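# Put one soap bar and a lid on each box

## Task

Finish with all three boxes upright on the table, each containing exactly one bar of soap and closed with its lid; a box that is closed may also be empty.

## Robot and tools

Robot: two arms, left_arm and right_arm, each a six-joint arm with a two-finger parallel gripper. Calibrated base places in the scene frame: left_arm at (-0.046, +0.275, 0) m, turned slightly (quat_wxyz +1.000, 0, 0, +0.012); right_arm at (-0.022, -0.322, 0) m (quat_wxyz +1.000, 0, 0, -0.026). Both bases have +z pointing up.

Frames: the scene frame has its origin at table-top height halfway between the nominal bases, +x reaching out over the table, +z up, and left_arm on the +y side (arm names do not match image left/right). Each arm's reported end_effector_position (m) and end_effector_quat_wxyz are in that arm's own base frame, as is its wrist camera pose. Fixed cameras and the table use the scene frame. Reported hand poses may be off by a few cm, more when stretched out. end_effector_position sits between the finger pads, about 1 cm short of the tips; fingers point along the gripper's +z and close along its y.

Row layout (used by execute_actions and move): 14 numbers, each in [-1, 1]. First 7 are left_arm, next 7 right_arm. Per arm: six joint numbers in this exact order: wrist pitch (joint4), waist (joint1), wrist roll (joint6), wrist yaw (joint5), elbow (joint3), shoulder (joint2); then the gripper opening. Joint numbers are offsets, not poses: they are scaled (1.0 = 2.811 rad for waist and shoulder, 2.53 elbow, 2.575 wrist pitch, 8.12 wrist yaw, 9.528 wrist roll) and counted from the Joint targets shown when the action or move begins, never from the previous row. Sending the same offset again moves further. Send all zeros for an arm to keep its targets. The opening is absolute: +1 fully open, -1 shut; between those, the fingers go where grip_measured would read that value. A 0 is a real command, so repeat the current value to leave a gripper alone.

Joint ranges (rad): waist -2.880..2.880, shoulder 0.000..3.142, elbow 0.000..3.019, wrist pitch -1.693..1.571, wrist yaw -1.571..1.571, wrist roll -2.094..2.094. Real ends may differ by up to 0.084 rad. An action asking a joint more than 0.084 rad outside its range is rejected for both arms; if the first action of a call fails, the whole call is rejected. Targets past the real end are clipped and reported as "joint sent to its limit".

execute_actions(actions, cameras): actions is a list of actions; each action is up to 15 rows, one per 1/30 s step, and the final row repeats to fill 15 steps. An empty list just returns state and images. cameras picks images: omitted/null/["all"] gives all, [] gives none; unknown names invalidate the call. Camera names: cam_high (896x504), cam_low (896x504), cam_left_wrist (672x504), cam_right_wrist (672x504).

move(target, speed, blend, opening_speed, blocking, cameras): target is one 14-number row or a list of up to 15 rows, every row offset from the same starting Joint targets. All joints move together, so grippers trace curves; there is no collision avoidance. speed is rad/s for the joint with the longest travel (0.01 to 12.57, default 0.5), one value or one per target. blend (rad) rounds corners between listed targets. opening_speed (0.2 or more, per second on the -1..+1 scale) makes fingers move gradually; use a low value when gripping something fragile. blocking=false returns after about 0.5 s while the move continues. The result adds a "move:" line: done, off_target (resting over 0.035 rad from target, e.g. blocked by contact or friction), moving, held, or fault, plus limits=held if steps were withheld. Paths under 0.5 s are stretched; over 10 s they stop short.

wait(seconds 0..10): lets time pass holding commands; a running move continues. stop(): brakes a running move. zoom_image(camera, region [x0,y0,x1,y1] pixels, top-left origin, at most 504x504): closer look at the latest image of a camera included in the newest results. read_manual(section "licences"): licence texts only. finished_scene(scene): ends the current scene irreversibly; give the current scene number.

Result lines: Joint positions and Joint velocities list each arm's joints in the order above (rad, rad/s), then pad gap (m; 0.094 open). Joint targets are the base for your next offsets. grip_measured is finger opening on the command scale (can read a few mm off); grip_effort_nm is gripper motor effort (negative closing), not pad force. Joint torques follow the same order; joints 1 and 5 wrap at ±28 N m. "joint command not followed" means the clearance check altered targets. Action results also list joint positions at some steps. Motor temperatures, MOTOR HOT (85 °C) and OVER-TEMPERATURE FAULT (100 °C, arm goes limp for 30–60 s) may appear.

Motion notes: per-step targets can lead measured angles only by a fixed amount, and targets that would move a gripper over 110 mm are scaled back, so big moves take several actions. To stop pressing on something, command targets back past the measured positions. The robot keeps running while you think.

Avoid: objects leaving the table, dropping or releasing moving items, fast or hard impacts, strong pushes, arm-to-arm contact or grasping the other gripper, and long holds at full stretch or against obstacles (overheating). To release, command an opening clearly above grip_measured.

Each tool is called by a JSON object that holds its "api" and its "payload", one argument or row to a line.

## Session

{"api": "execute_actions", "payload": {
  "actions": []
}}

{"api": "zoom_image", "payload": {
  "camera": "cam_high",
  "region": [180, 80, 480, 380]
}}

{"api": "zoom_image", "payload": {
  "camera": "cam_low",
  "region": [440, 230, 640, 350]
}}

Scene clock: 0.00 s.
left_arm: end_effector_position=(+0.2820, +0.4381, +0.1433) grip_measured=+1.000 grip_effort_nm=n/a end_effector_quat_wxyz=(+0.152, -0.543, +0.653, +0.506) | right_arm: end_effector_position=(+0.3367, +0.3360, +0.3143) grip_measured=+1.000 grip_effort_nm=n/a end_effector_quat_wxyz=(+0.207, -0.617, +0.710, +0.270)
Joint names: [wrist pitch, waist, wrist roll, wrist yaw, elbow, shoulder]
Joint positions: left_arm=[-0.387 0.714 -0.356 -1.023 0.983 1.61 0.094] | right_arm=[-1.176 0.584 -0.726 -0.588 1.338 1.338 0.094]
Joint velocities: within noise
Joint torques (N m): no reading
Motor temperatures (°C): left_arm=[27 27 29 28 38 34 30] | right_arm=[29 31 28 30 50 31 30]
Heat: left arm: hottest elbow 38 °C; right arm: hottest elbow 50 °C.
Joint targets: left_arm=[-0.385 0.714 -0.356 -1.023 1.002 1.614] | right_arm=[-1.174 0.584 -0.726 -0.588 1.364 1.342]
Tool commands: left_gripper/opening=+1.0 right_gripper/opening=+1.0

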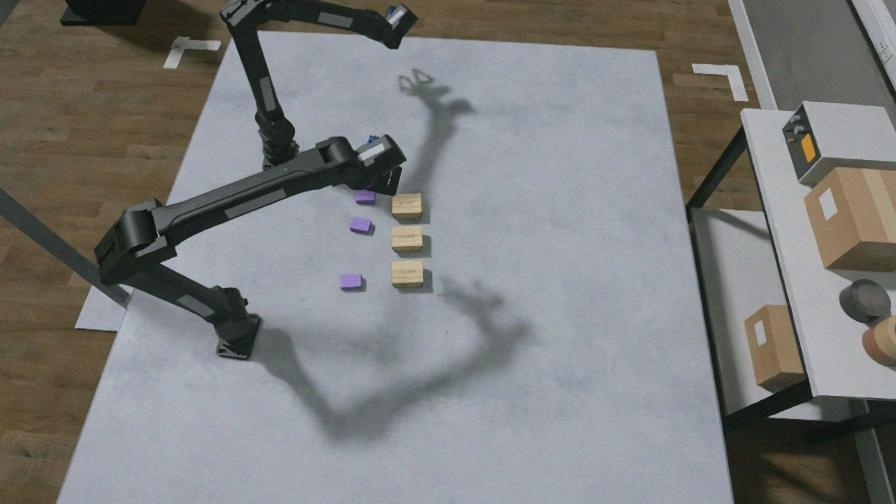

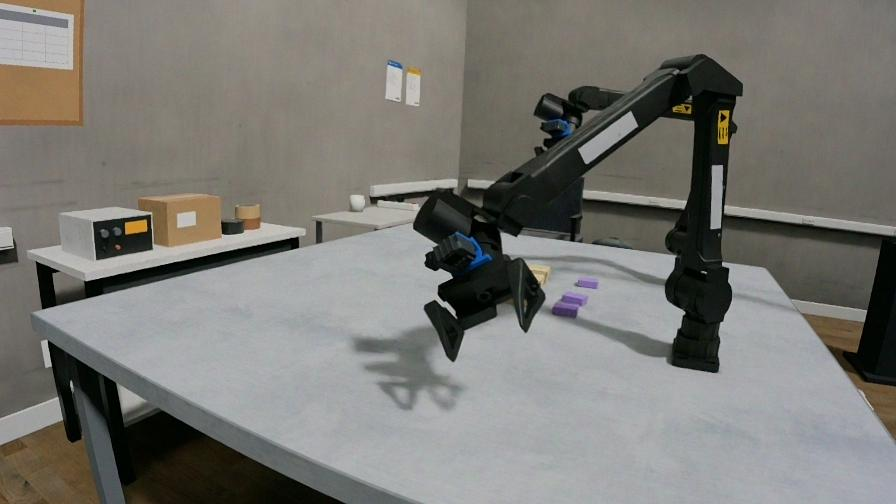

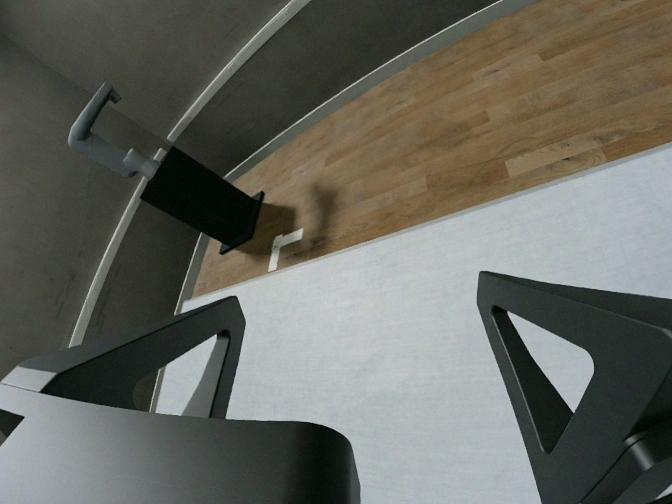

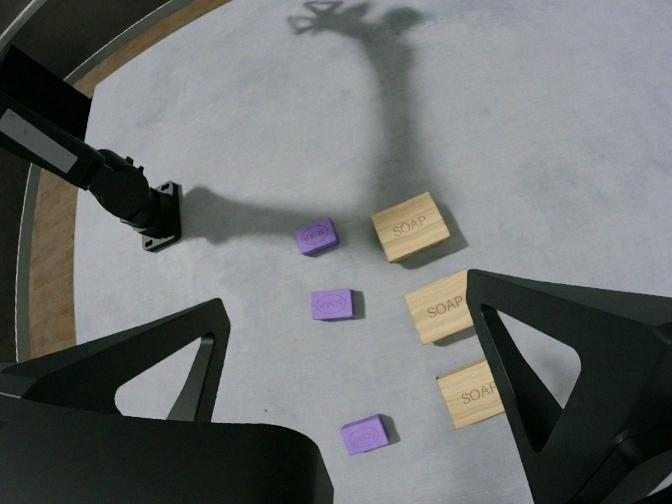

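Scaled by 1.680 from the camera's 896x504 image, which has a finer 1280x720 frame.

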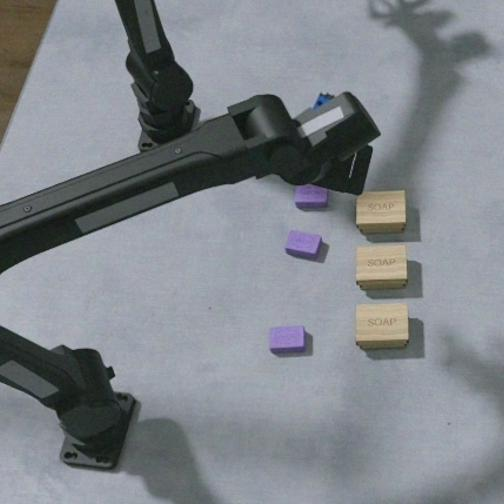

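Scaled by 2.520 from the camera's 896x504 image, which has a finer 1280x720 frame.

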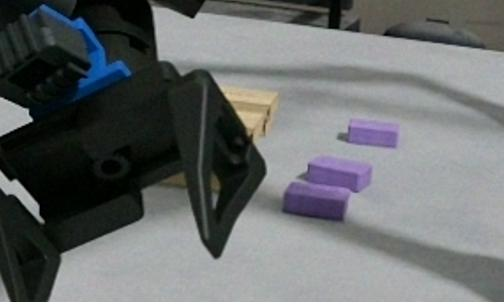

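{"api": "move", "payload": {
  "target": [
    [-0.39,0,-0.0198,0.126,0.186,0.005,1,0.0334,-0.2078,-0.0309,0.0723,0,0,0.2],
    [-0.39,-0.4564,-0.0198,0.126,0.186,0.005,1,0.0334,-0.2078,-0.0309,0.0723,-0.1992,-0.0203,0.2]
  ],
  "speed": 0.7,
  "opening_speed": 1
}}

{"api": "zoom_image", "payload": {
  "camera": "cam_high",
  "region": [330, 170, 450, 310]
}}

{"api": "zoom_image", "payload": {
  "camera": "cam_low",
  "region": [485, 255, 605, 325]
}}

Scene clock: 37.40 s.
left_arm: end_effector_position=(+0.4029, -0.2622, +0.1890) grip_measured=+1.000 grip_effort_nm=-0.007 end_effector_quat_wxyz=(+0.002, +0.023, +1.000, -0.001) | right_arm: end_effector_position=(+0.3438, +0.0000, +0.1096) grip_measured=+0.202 grip_effort_nm=-0.144 end_effector_quat_wxyz=(+0.021, -0.482, +0.876, -0.010)
Joint names: [wrist pitch, waist, wrist roll, wrist yaw, elbow, shoulder]
Joint positions: left_arm=[-1.378 -0.576 -0.531 -0.001 1.421 1.61 0.094] | right_arm=[-1.098 0 -1.007 -0.003 0.87 1.297 0.056]
Joint torques (N m): left_arm=[0.65 -1.03 -0.22 -0.04 14.71 -15.62] | right_arm=[0.8 0.03 -0.11 -0.15 8.14 -9.64]
Motor temperatures (°C): left_arm=[27 27 29 28 44 36 30] | right_arm=[29 31 28 30 57 32 30]
Heat: left arm: hottest elbow 44 °C; right arm: hottest elbow 57 °C.
Joint targets: left_arm=[-1.389 -0.569 -0.545 0.000 1.473 1.628] | right_arm=[-1.088 -0.001 -1.020 -0.001 0.860 1.285]
move: off_target (left_arm); left_arm: the elbow is farthest, 0.051 rad from its target

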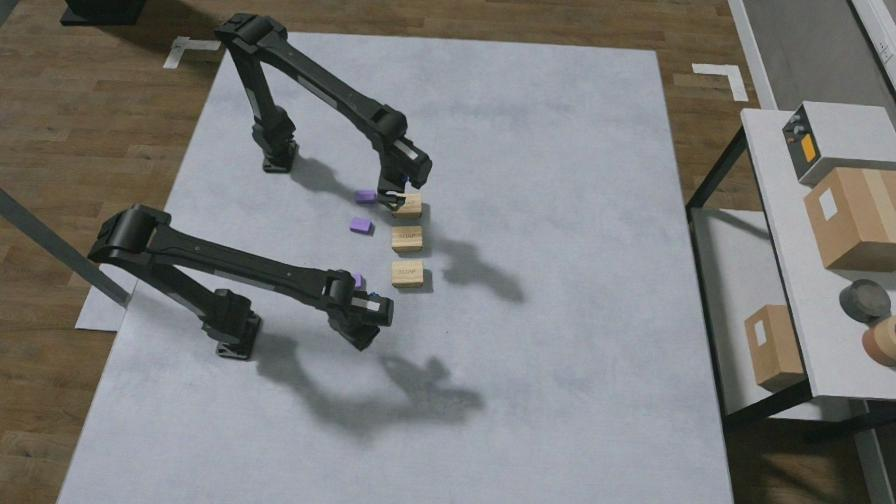

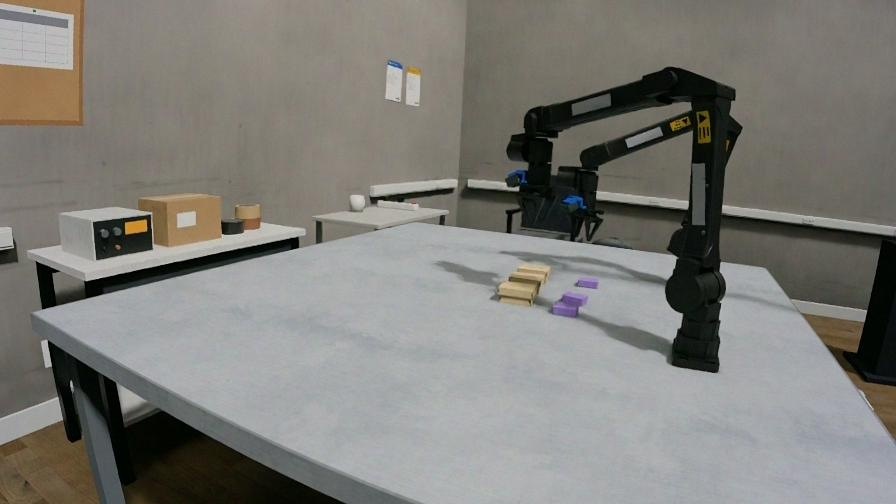

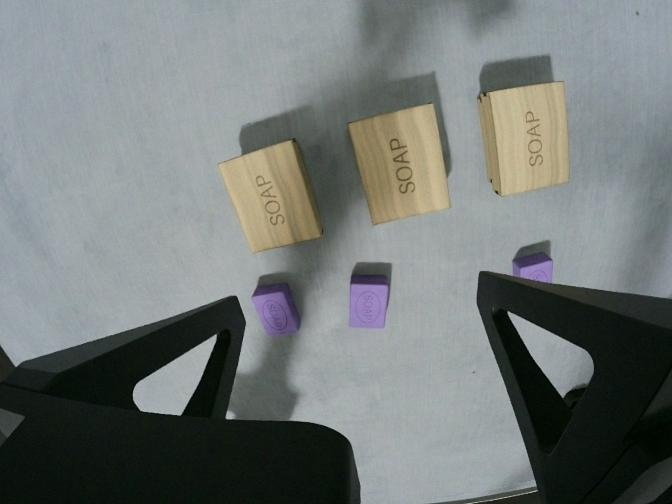

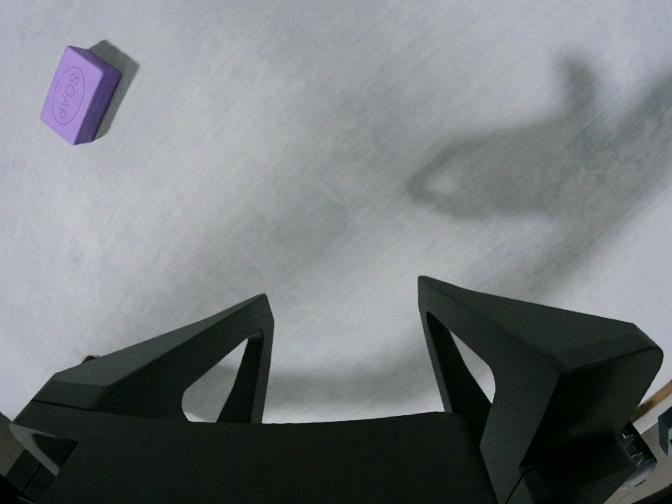

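Scaled by 3.600 from the camera's 896x504 image, which has a finer 1280x720 frame.

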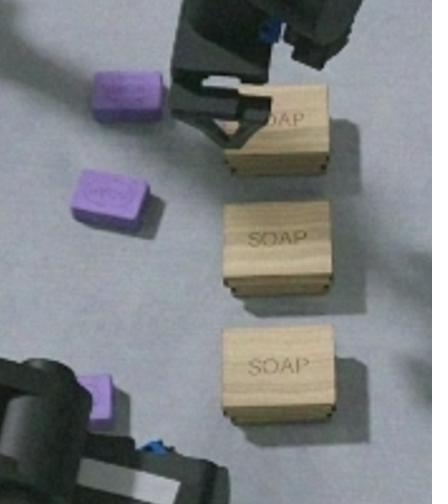

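Scaled by 4.200 from the camera's 896x504 image, which has a finer 1280x720 frame.

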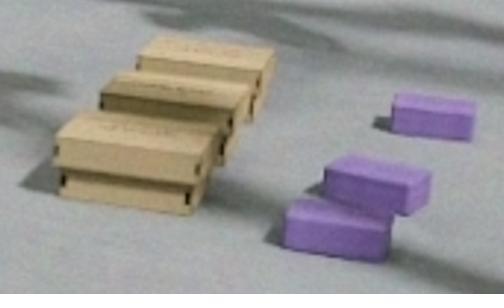

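{"api": "move", "payload": {
  "target": [0.1367,0.0470,0.00535,0,-0.1277,0.0192,1,0,0,0,0,0,0,0.2],
  "speed": 0.5
}}

{"api": "zoom_image", "payload": {
  "camera": "cam_left_wrist",
  "region": [200, 120, 500, 420]
}}

Scene clock: 84.17 s.
left_arm: end_effector_position=(+0.4173, -0.1990, +0.0708) grip_measured=+1.000 grip_effort_nm=-0.017 end_effector_quat_wxyz=(+0.007, -0.032, +0.999, -0.003) | right_arm: end_effector_position=(+0.3438, +0.0000, +0.1096) grip_measured=+0.202 grip_effort_nm=-0.134 end_effector_quat_wxyz=(+0.021, -0.482, +0.876, -0.010)
Joint names: [wrist pitch, waist, wrist roll, wrist yaw, elbow, shoulder]
Joint positions: left_arm=[-1.05 -0.444 -0.509 -0.001 1.158 1.663 0.094] | right_arm=[-1.098 0 -1.007 -0.003 0.87 1.297 0.056]
Joint torques (N m): left_arm=[1.62 -0.97 0.12 -0.04 8.23 -15.21] | right_arm=[0.81 0.03 -0.11 -0.15 8.16 -9.64]
Motor temperatures (°C): left_arm=[27 27 29 28 50 37 30] | right_arm=[29 31 28 30 56 32 30]
Heat: left arm: hottest elbow 50 °C; right arm: hottest elbow 56 °C.
Joint targets: left_arm=[-1.038 -0.437 -0.494 0.000 1.150 1.682] | right_arm=[-1.088 -0.001 -1.020 -0.001 0.860 1.285]
move: done

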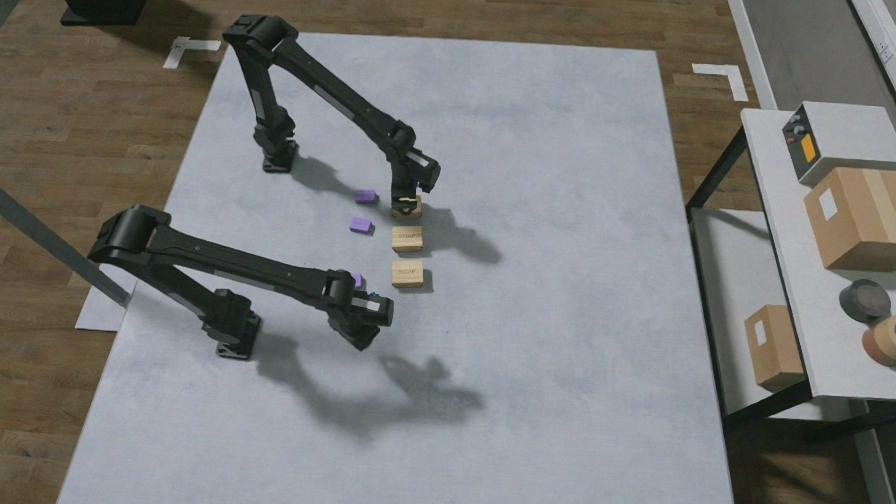

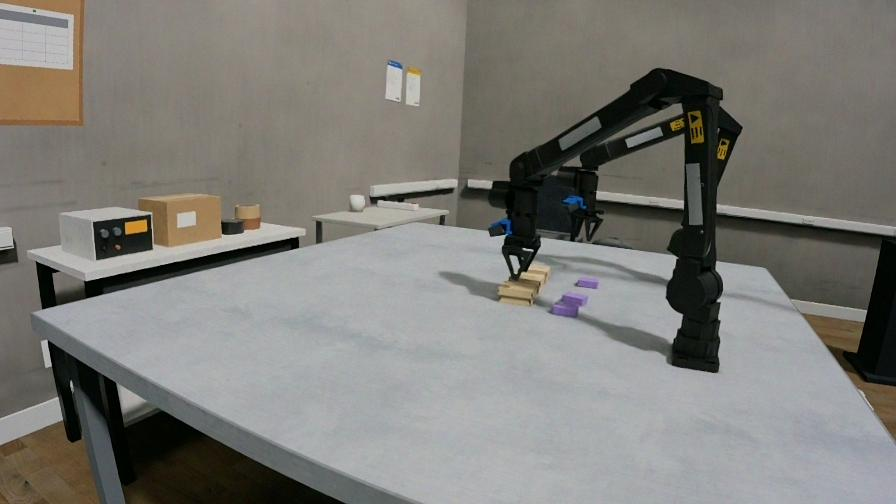

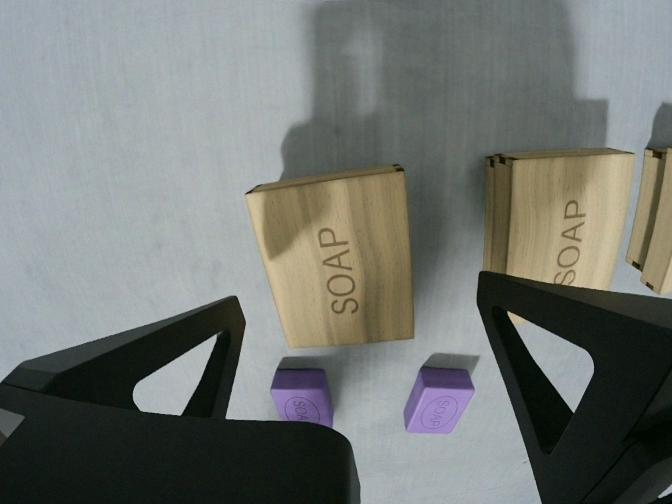

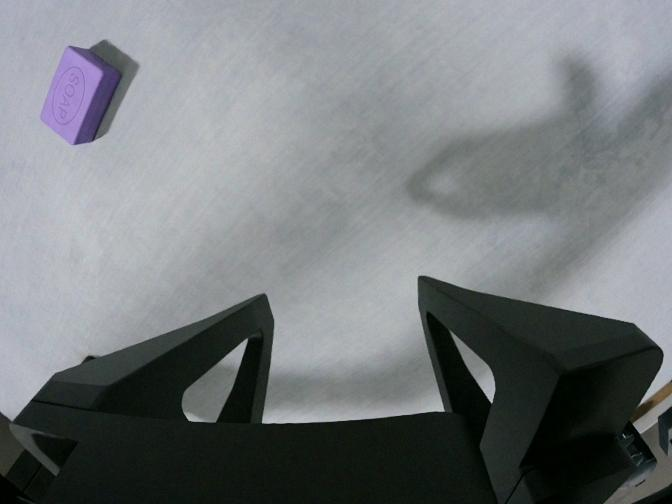

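Scaled by 1.680 from the camera's 672x504 image, which has a finer 960x720 frame.

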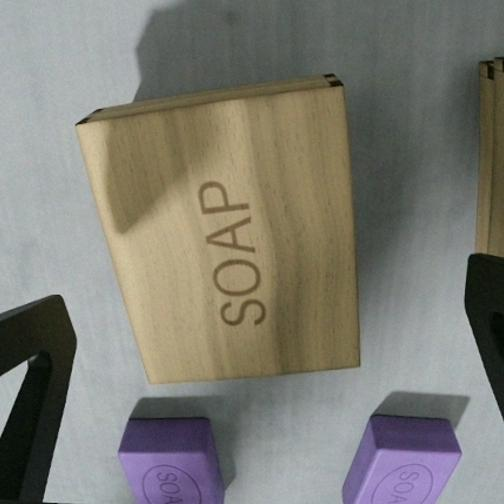

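{"api": "move", "payload": {
  "target": [0.0449,0.0037,0,0,-0.0243,0.0171,1,0,0,0,0,0,0,0.2],
  "speed": 0.15,
  "cameras": ["cam_low","cam_left_wrist"]
}}

{"api": "zoom_image", "payload": {
  "camera": "cam_low",
  "region": [485, 255, 555, 315]
}}

Scene clock: 118.53 s.
left_arm: end_effector_position=(+0.4171, -0.1956, +0.0336) grip_measured=+1.000 grip_effort_nm=-0.012 end_effector_quat_wxyz=(+0.014, -0.035, +0.999, -0.006) | right_arm: end_effector_position=(+0.3438, +0.0000, +0.1096) grip_measured=+0.202 grip_effort_nm=-0.134 end_effector_quat_wxyz=(+0.021, -0.482, +0.876, -0.010)
Joint names: [wrist pitch, waist, wrist roll, wrist yaw, elbow, shoulder]
Joint positions: left_arm=[-0.935 -0.438 -0.508 -0.001 1.098 1.704 0.094] | right_arm=[-1.098 0 -1.007 -0.003 0.87 1.297 0.056]
Joint torques (N m): left_arm=[1.68 -0.67 0.1 -0.05 7.6 -14.74] | right_arm=[0.81 0.03 -0.11 -0.15 8.14 -9.64]
Motor temperatures (°C): left_arm=[27 27 29 28 47 36 30] | right_arm=[29 31 28 30 56 32 30]
Heat: left arm: hottest elbow 47 °C; right arm: hottest elbow 56 °C.
Joint targets: left_arm=[-0.922 -0.426 -0.494 0.000 1.088 1.730] | right_arm=[-1.088 -0.001 -1.020 -0.001 0.860 1.285]
move: done
Images, in order (width x height): cam_low 896x504, cam_left_wrist 672x504.

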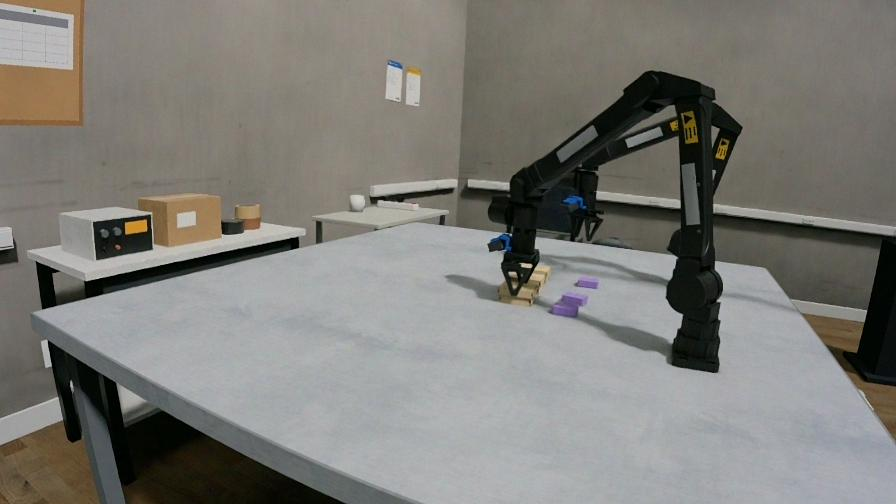

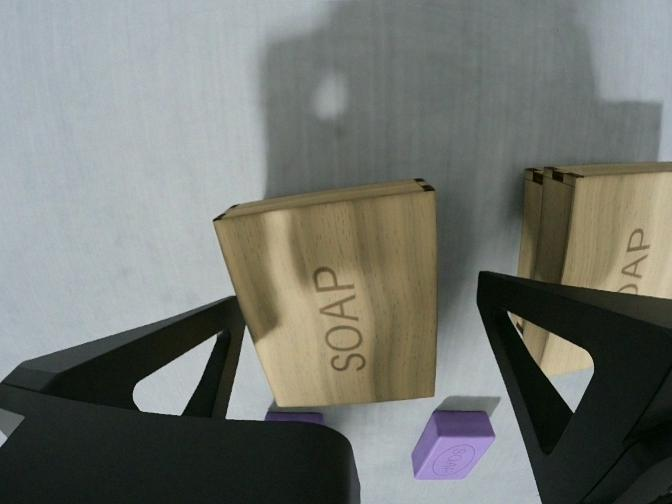

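Scaled by 7.200 from the camera's 896x504 image, which has a finer 1280x720 frame.

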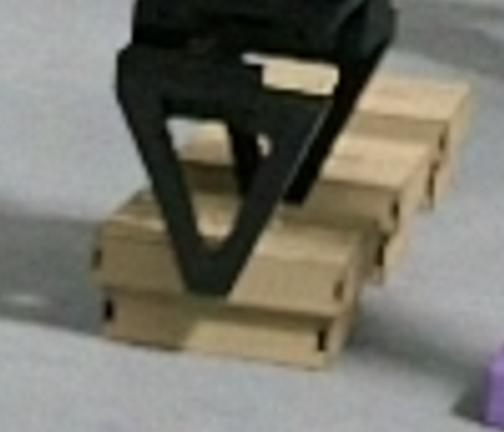

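{"api": "move", "payload": {
  "target": [0,0.0033,0,0,0,0,1,0,0,0,0,0,0,0.2],
  "speed": 0.05,
  "cameras": ["cam_left_wrist"]
}}

Scene clock: 132.90 s.
left_arm: end_effector_position=(+0.4190, -0.1918, +0.0336) grip_measured=+1.000 grip_effort_nm=-0.012 end_effector_quat_wxyz=(+0.014, -0.040, +0.999, -0.006) | right_arm: end_effector_position=(+0.3438, +0.0000, +0.1096) grip_measured=+0.202 grip_effort_nm=-0.144 end_effector_quat_wxyz=(+0.021, -0.482, +0.876, -0.010)
Joint names: [wrist pitch, waist, wrist roll, wrist yaw, elbow, shoulder]
Joint positions: left_arm=[-0.935 -0.429 -0.508 -0.001 1.098 1.704 0.094] | right_arm=[-1.098 0 -1.007 -0.003 0.87 1.297 0.056]
Joint torques (N m): left_arm=[1.68 -0.67 0.11 -0.04 7.6 -14.68] | right_arm=[0.81 0.03 -0.11 -0.15 8.16 -9.64]
Motor temperatures (°C): left_arm=[27 27 29 28 47 36 30] | right_arm=[29 31 28 30 56 32 30]
Heat: left arm: hottest elbow 47 °C; right arm: hottest elbow 56 °C.
Joint targets: left_arm=[-0.922 -0.417 -0.494 0.000 1.088 1.730] | right_arm=[-1.088 -0.001 -1.020 -0.001 0.860 1.285]
move: done
Images, in order (width x height): cam_left_wrist 672x504.

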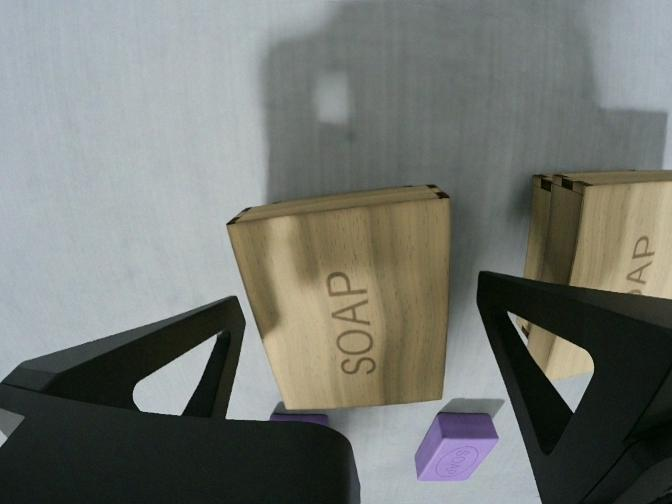

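{"api": "move", "payload": {
  "target": [0,0,0,0,0,0,0.45,0,0,0,0,0,0,0.2],
  "opening_speed": 0.4,
  "cameras": ["cam_left_wrist"]
}}

{"api": "move", "payload": {
  "target": [0,0,0,0,0,0,0.25,0,0,0,0,0,0,0.2],
  "opening_speed": 0.25,
  "cameras": ["cam_left_wrist"]
}}

Scene clock: 142.13 s.
left_arm: end_effector_position=(+0.4191, -0.1915, +0.0336) grip_measured=+0.454 grip_effort_nm=-0.159 end_effector_quat_wxyz=(+0.014, -0.040, +0.999, -0.006) | right_arm: end_effector_position=(+0.3438, +0.0000, +0.1096) grip_measured=+0.202 grip_effort_nm=-0.139 end_effector_quat_wxyz=(+0.021, -0.482, +0.876, -0.010)
Joint names: [wrist pitch, waist, wrist roll, wrist yaw, elbow, shoulder]
Joint positions: left_arm=[-0.935 -0.428 -0.508 -0.001 1.098 1.704 0.068] | right_arm=[-1.098 0 -1.007 -0.003 0.87 1.297 0.056]
Joint torques (N m): left_arm=[1.69 -0.73 0.11 -0.04 7.58 -14.68] | right_arm=[0.81 0.03 -0.11 -0.15 8.14 -9.58]
Motor temperatures (°C): left_arm=[27 27 29 28 46 36 30] | right_arm=[29 31 28 30 55 32 30]
Heat: left arm: hottest elbow 46 °C; right arm: hottest elbow 55 °C.
Joint targets: left_arm=[-0.922 -0.417 -0.494 0.000 1.088 1.730] | right_arm=[-1.088 -0.001 -1.020 -0.001 0.860 1.285]
move: done
Images, in order (width x height): cam_left_wrist 672x504.

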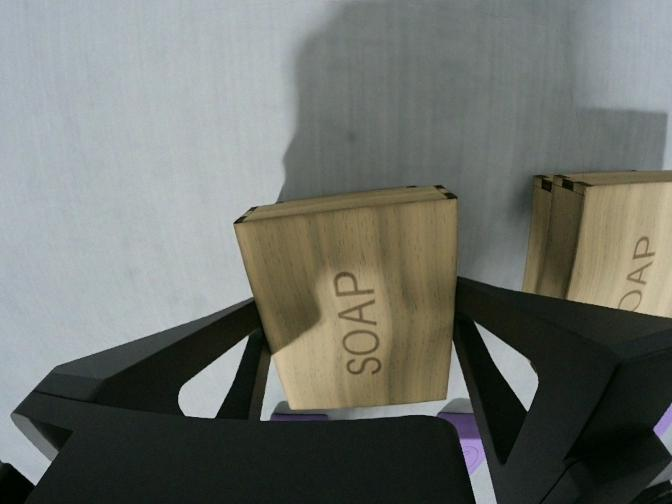

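Scene clock: 143.13 s.
left_arm: end_effector_position=(+0.4191, -0.1915, +0.0336) grip_measured=+0.412 grip_effort_nm=-1.033 end_effector_quat_wxyz=(+0.014, -0.040, +0.999, -0.006) | right_arm: end_effector_position=(+0.3438, +0.0000, +0.1096) grip_measured=+0.202 grip_effort_nm=-0.139 end_effector_quat_wxyz=(+0.021, -0.482, +0.876, -0.010)
Joint names: [wrist pitch, waist, wrist roll, wrist yaw, elbow, shoulder]
Joint positions: left_arm=[-0.935 -0.428 -0.508 -0.001 1.098 1.704 0.066] | right_arm=[-1.098 0 -1.007 -0.003 0.87 1.297 0.056]
Joint torques (N m): left_arm=[1.68 -0.73 0.11 -0.04 7.58 -14.74] | right_arm=[0.8 0.03 -0.11 -0.15 8.14 -9.64]
Motor temperatures (°C): left_arm=[27 27 29 28 46 36 30] | right_arm=[29 31 28 30 55 32 30]
Heat: left arm: hottest elbow 46 °C; right arm: hottest elbow 55 °C.
Joint targets: left_arm=[-0.922 -0.417 -0.494 0.000 1.088 1.730] | right_arm=[-1.088 -0.001 -1.020 -0.001 0.860 1.285]
move: done
Images, in order (width x height): cam_left_wrist 672x504.

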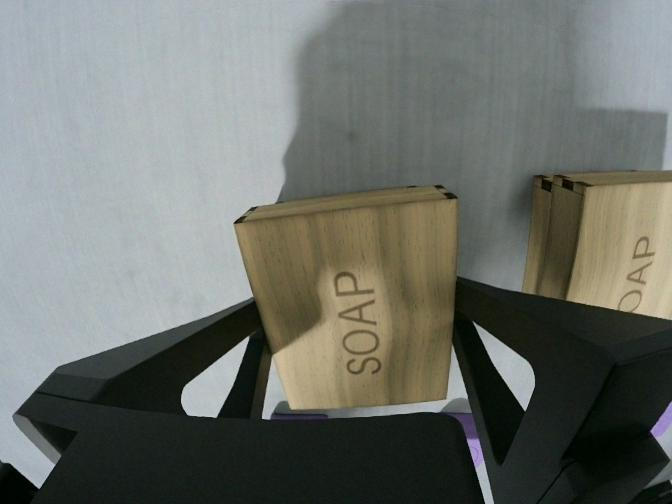

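{"api": "move", "payload": {
  "target": [
    [-0.0082,0,0,0,0.0206,-0.0135,0.25,0,0,0,0,0,0,0.2],
    [-0.0513,0,0,0,0.0433,-0.0354,0.25,0,0,0,0,0,0,0.2]
  ],
  "speed": [0.08,0.08],
  "cameras": ["cam_low","cam_left_wrist"]
}}

{"api": "zoom_image", "payload": {
  "camera": "cam_low",
  "region": [485, 255, 555, 315]
}}

Scene clock: 169.30 s.
left_arm: end_effector_position=(+0.4194, -0.1916, +0.0738) grip_measured=+0.412 grip_effort_nm=-1.033 end_effector_quat_wxyz=(+0.013, -0.040, +0.999, -0.006) | right_arm: end_effector_position=(+0.3438, +0.0000, +0.1096) grip_measured=+0.202 grip_effort_nm=-0.144 end_effector_quat_wxyz=(+0.021, -0.482, +0.876, -0.010)
Joint names: [wrist pitch, waist, wrist roll, wrist yaw, elbow, shoulder]
Joint positions: left_arm=[-1.042 -0.428 -0.508 -0.001 1.149 1.649 0.066] | right_arm=[-1.098 0 -1.007 -0.003 0.87 1.297 0.056]
Joint torques (N m): left_arm=[0.62 -0.73 0.11 -0.04 13.53 -18.49] | right_arm=[0.81 -0.03 -0.11 -0.15 8.14 -9.64]
Motor temperatures (°C): left_arm=[27 27 29 28 45 36 31] | right_arm=[29 31 28 30 55 32 30]
Heat: left arm: hottest elbow 45 °C; right arm: hottest elbow 55 °C.
Joint targets: left_arm=[-1.054 -0.417 -0.494 0.000 1.198 1.630] | right_arm=[-1.088 -0.001 -1.020 -0.001 0.860 1.285]
move: off_target (left_arm); left_arm: the elbow is farthest, 0.049 rad from its target
Images, in order (width x height): cam_low 896x504, cam_left_wrist 672x504.

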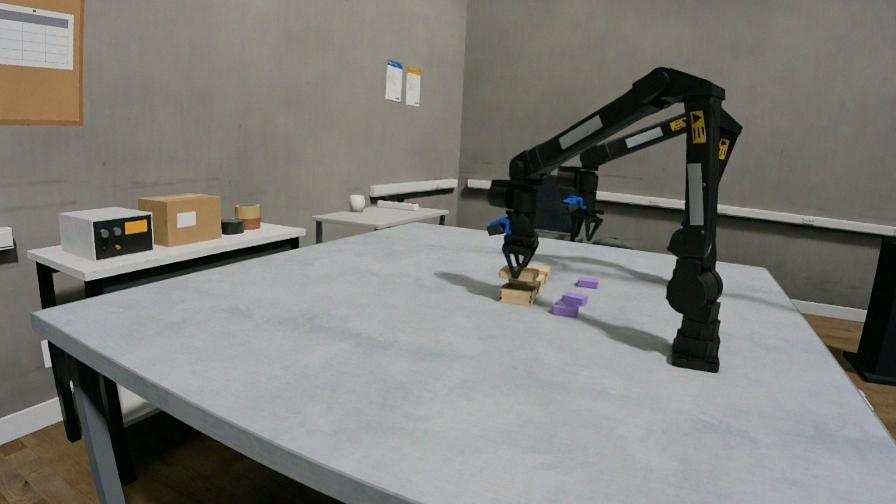

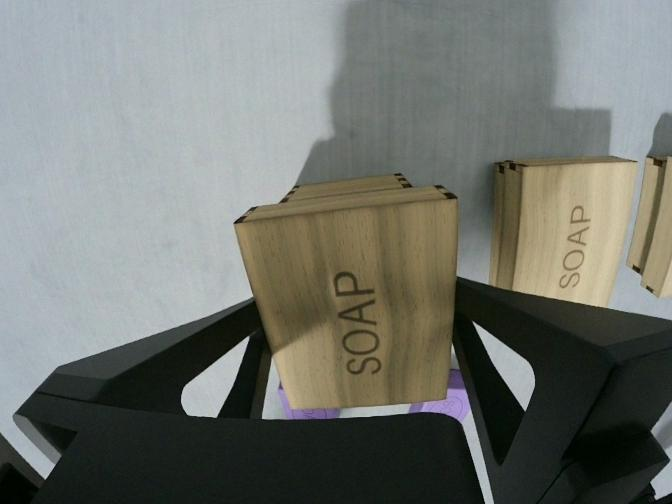

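Scaled by 7.200 from the camera's 896x504 image, which has a finer 1280x720 frame.

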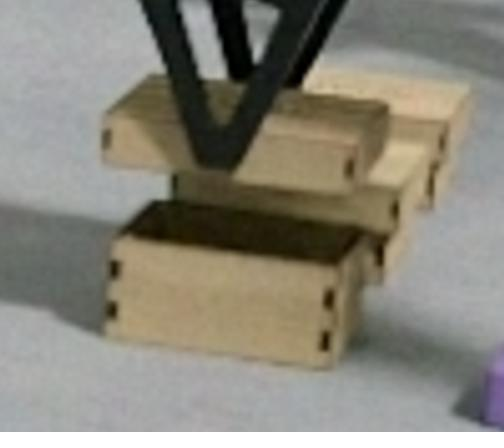

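{"api": "move", "payload": {
  "target": [0,0.18,0,0,0,0,0.25,0,0,0,0,0,0,0.2],
  "speed": 0.5,
  "cameras": ["cam_high","cam_low","cam_left_wrist"]
}}

{"api": "zoom_image", "payload": {
  "camera": "cam_high",
  "region": [340, 170, 440, 300]
}}

Scene clock: 180.27 s.
left_arm: end_effector_position=(+0.4592, +0.0415, +0.0738) grip_measured=+0.412 grip_effort_nm=-1.048 end_effector_quat_wxyz=(+0.014, -0.295, +0.955, -0.003) | right_arm: end_effector_position=(+0.3438, +0.0000, +0.1096) grip_measured=+0.202 grip_effort_nm=-0.139 end_effector_quat_wxyz=(+0.021, -0.482, +0.876, -0.010)
Joint names: [wrist pitch, waist, wrist roll, wrist yaw, elbow, shoulder]
Joint positions: left_arm=[-1.043 0.091 -0.507 -0.001 1.149 1.649 0.066] | right_arm=[-1.098 0 -1.007 -0.003 0.87 1.297 0.056]
Joint torques (N m): left_arm=[0.69 -1.79 0.1 -0.04 13.53 -18.49] | right_arm=[0.81 0.03 -0.11 -0.15 8.13 -9.64]
Motor temperatures (°C): left_arm=[27 27 29 28 47 36 31] | right_arm=[29 31 28 30 55 32 30]
Heat: left arm: hottest elbow 47 °C; right arm: hottest elbow 55 °C.
Joint targets: left_arm=[-1.054 0.089 -0.494 0.000 1.198 1.630] | right_arm=[-1.088 -0.001 -1.020 -0.001 0.860 1.285]
move: off_target (left_arm); left_arm: the elbow is farthest, 0.049 rad from its target
Images, in order (width x height): cam_high 896x504, cam_low 896x504, cam_left_wrist 672x504.

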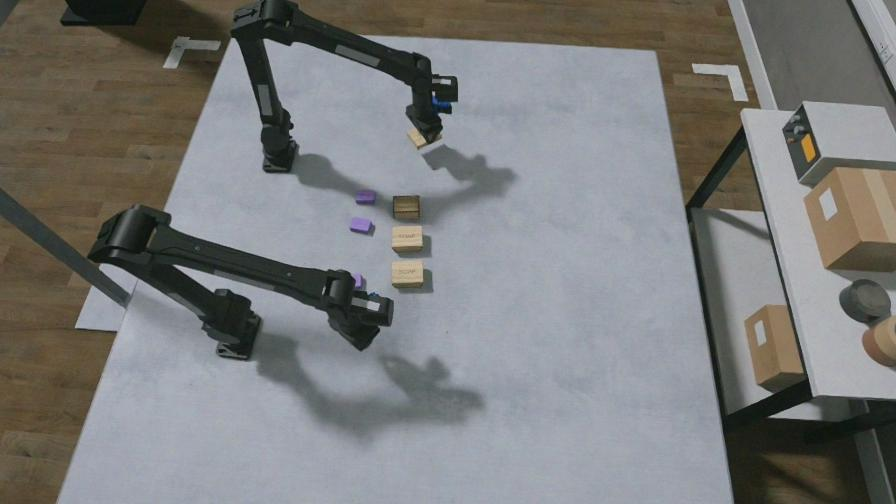

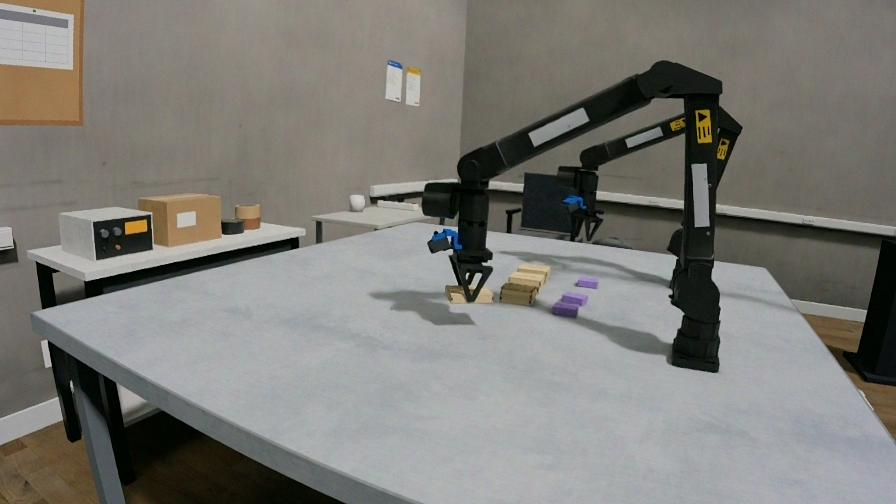

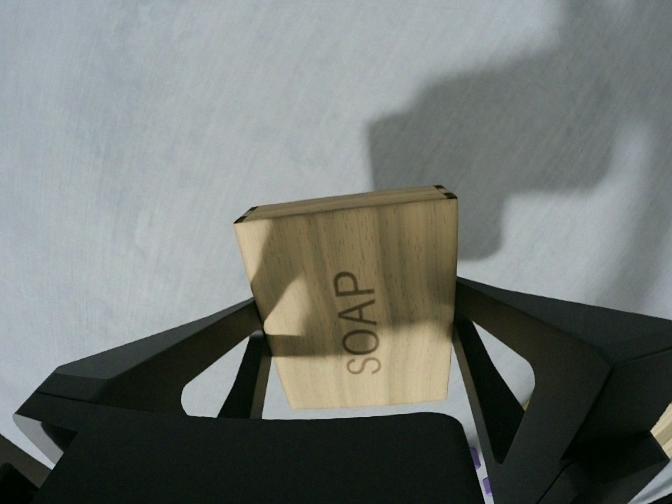

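Scaled by 3.877 from the camera's 896x504 image, which has a finer 1280x720 frame.

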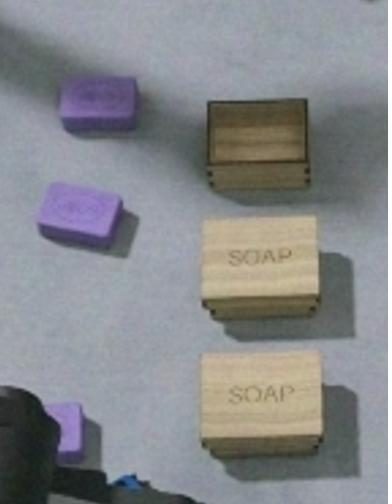

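{"api": "move", "payload": {
  "target": [
    [0,0,0,0,0,0,0.25,-0.045,0,0.03285,0,0.1739,0.0637,0.6],
    [0,0,0,0,0,0,0.25,-0.045,0.3408,0.03285,0,0.1739,0.1274,0.6]
  ],
  "speed": 0.6,
  "opening_speed": 0.5
}}

{"api": "zoom_image", "payload": {
  "camera": "cam_high",
  "region": [340, 170, 440, 300]
}}

Scene clock: 225.93 s.
left_arm: end_effector_position=(+0.4592, +0.0415, +0.0738) grip_measured=+0.412 grip_effort_nm=-1.033 end_effector_quat_wxyz=(+0.014, -0.295, +0.955, -0.003) | right_arm: end_effector_position=(+0.2652, +0.3802, +0.1183) grip_measured=+0.598 grip_effort_nm=0.051 end_effector_quat_wxyz=(+0.001, +0.746, -0.666, +0.000)
Joint names: [wrist pitch, waist, wrist roll, wrist yaw, elbow, shoulder]
Joint positions: left_arm=[-1.043 0.091 -0.507 -0.001 1.149 1.649 0.066] | right_arm=[-1.196 0.962 -0.72 -0.001 1.245 1.623 0.075]
Joint torques (N m): left_arm=[0.69 -1.73 0.1 -0.04 13.53 -18.43] | right_arm=[0.06 -0.44 0.13 -0.2 13.72 -12.16]
Motor temperatures (°C): left_arm=[27 27 29 28 51 36 32] | right_arm=[29 31 28 30 55 32 30]
Heat: left arm: hottest elbow 51 °C; right arm: hottest elbow 55 °C.
Joint targets: left_arm=[-1.054 0.089 -0.494 0.000 1.198 1.630] | right_arm=[-1.204 0.957 -0.707 -0.001 1.300 1.643]
move: off_target (left_arm, right_arm); left_arm: the elbow is farthest, 0.049 rad from its target; right_arm: the elbow is farthest, 0.055 rad from its target

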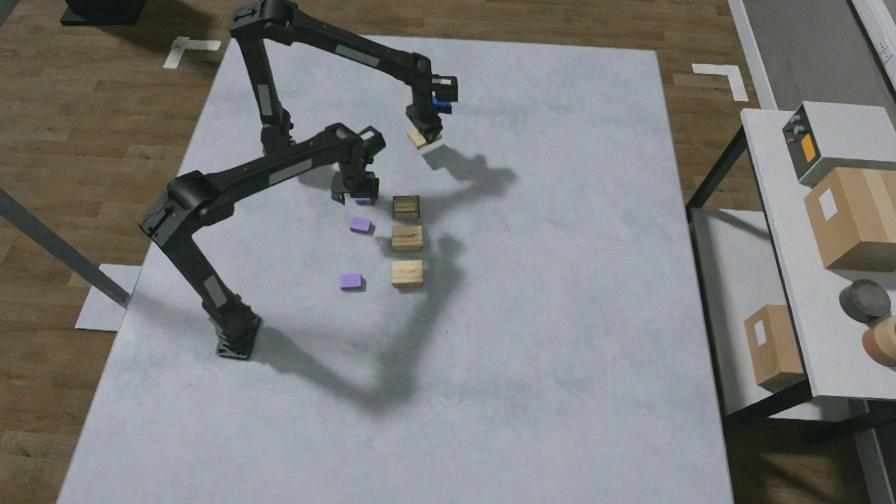

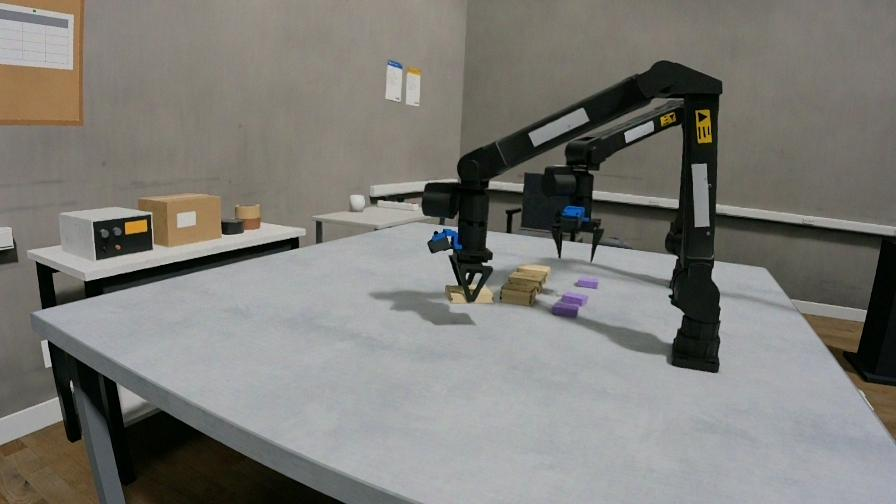

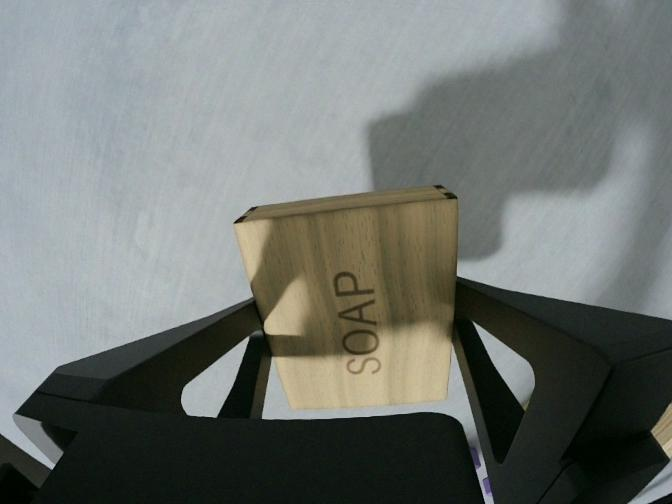

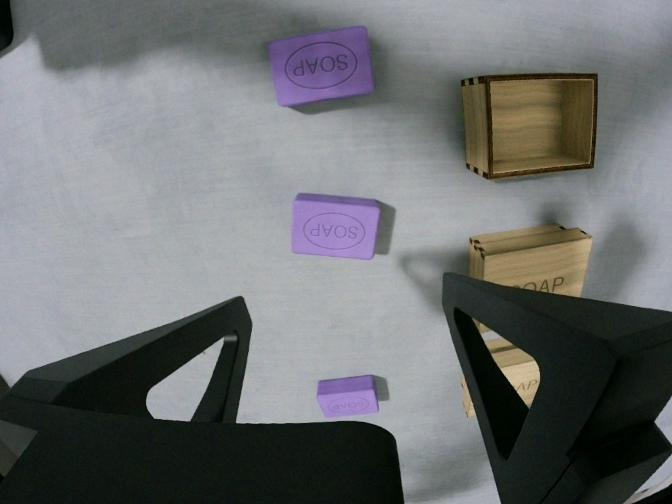

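Scaled by 3.877 from the camera's 896x504 image, which has a finer 1280x720 frame.

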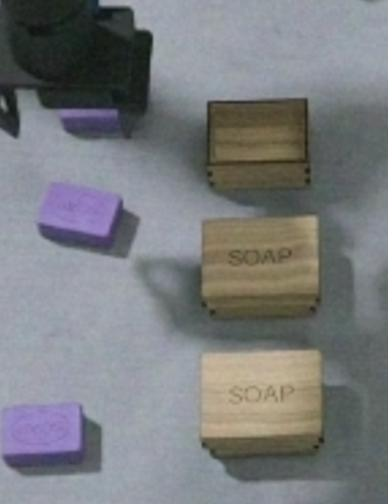

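{"api": "move", "payload": {
  "target": [0,0,0,0,0,0,0.25,0.0732,0.0103,0.0219,0,-0.07,0.0228,0.6],
  "speed": 0.3,
  "cameras": ["cam_right_wrist"]
}}

{"api": "zoom_image", "payload": {
  "camera": "cam_low",
  "region": [530, 255, 610, 325]
}}

Scene clock: 266.57 s.
left_arm: end_effector_position=(+0.4592, +0.0415, +0.0738) grip_measured=+0.412 grip_effort_nm=-1.038 end_effector_quat_wxyz=(+0.014, -0.295, +0.955, -0.003) | right_arm: end_effector_position=(+0.2534, +0.3776, +0.0495) grip_measured=+0.598 grip_effort_nm=0.056 end_effector_quat_wxyz=(+0.007, +0.679, -0.734, +0.001)
Joint names: [wrist pitch, waist, wrist roll, wrist yaw, elbow, shoulder]
Joint positions: left_arm=[-1.043 0.091 -0.507 -0.001 1.149 1.649 0.066] | right_arm=[-1.024 0.98 -0.513 -0.001 1.13 1.691 0.075]
Joint torques (N m): left_arm=[0.69 -1.79 0.1 -0.04 13.53 -18.43] | right_arm=[0.72 0.56 0.17 -0.18 7.6 -12.92]
Motor temperatures (°C): left_arm=[27 27 29 28 54 36 32] | right_arm=[29 31 28 30 58 32 30]
Heat: left arm: hottest elbow 54 °C; right arm: hottest elbow 58 °C.
Joint targets: left_arm=[-1.054 0.089 -0.494 0.000 1.198 1.630] | right_arm=[-1.015 0.986 -0.499 -0.001 1.122 1.707]
move: off_target (left_arm); left_arm: the elbow is farthest, 0.049 rad from its target
Images, in order (width x height): cam_right_wrist 672x504.

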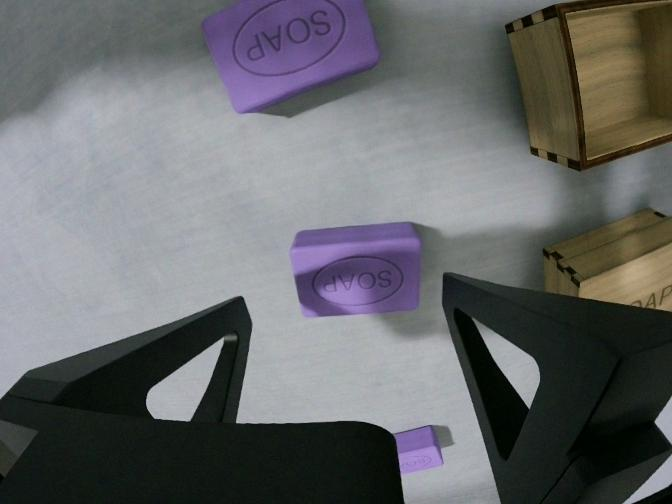

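This scene's latest camera images include none from cam_low. They are from: cam_right_wrist. cam_low's image comes with the result of a call that names it in "cameras".


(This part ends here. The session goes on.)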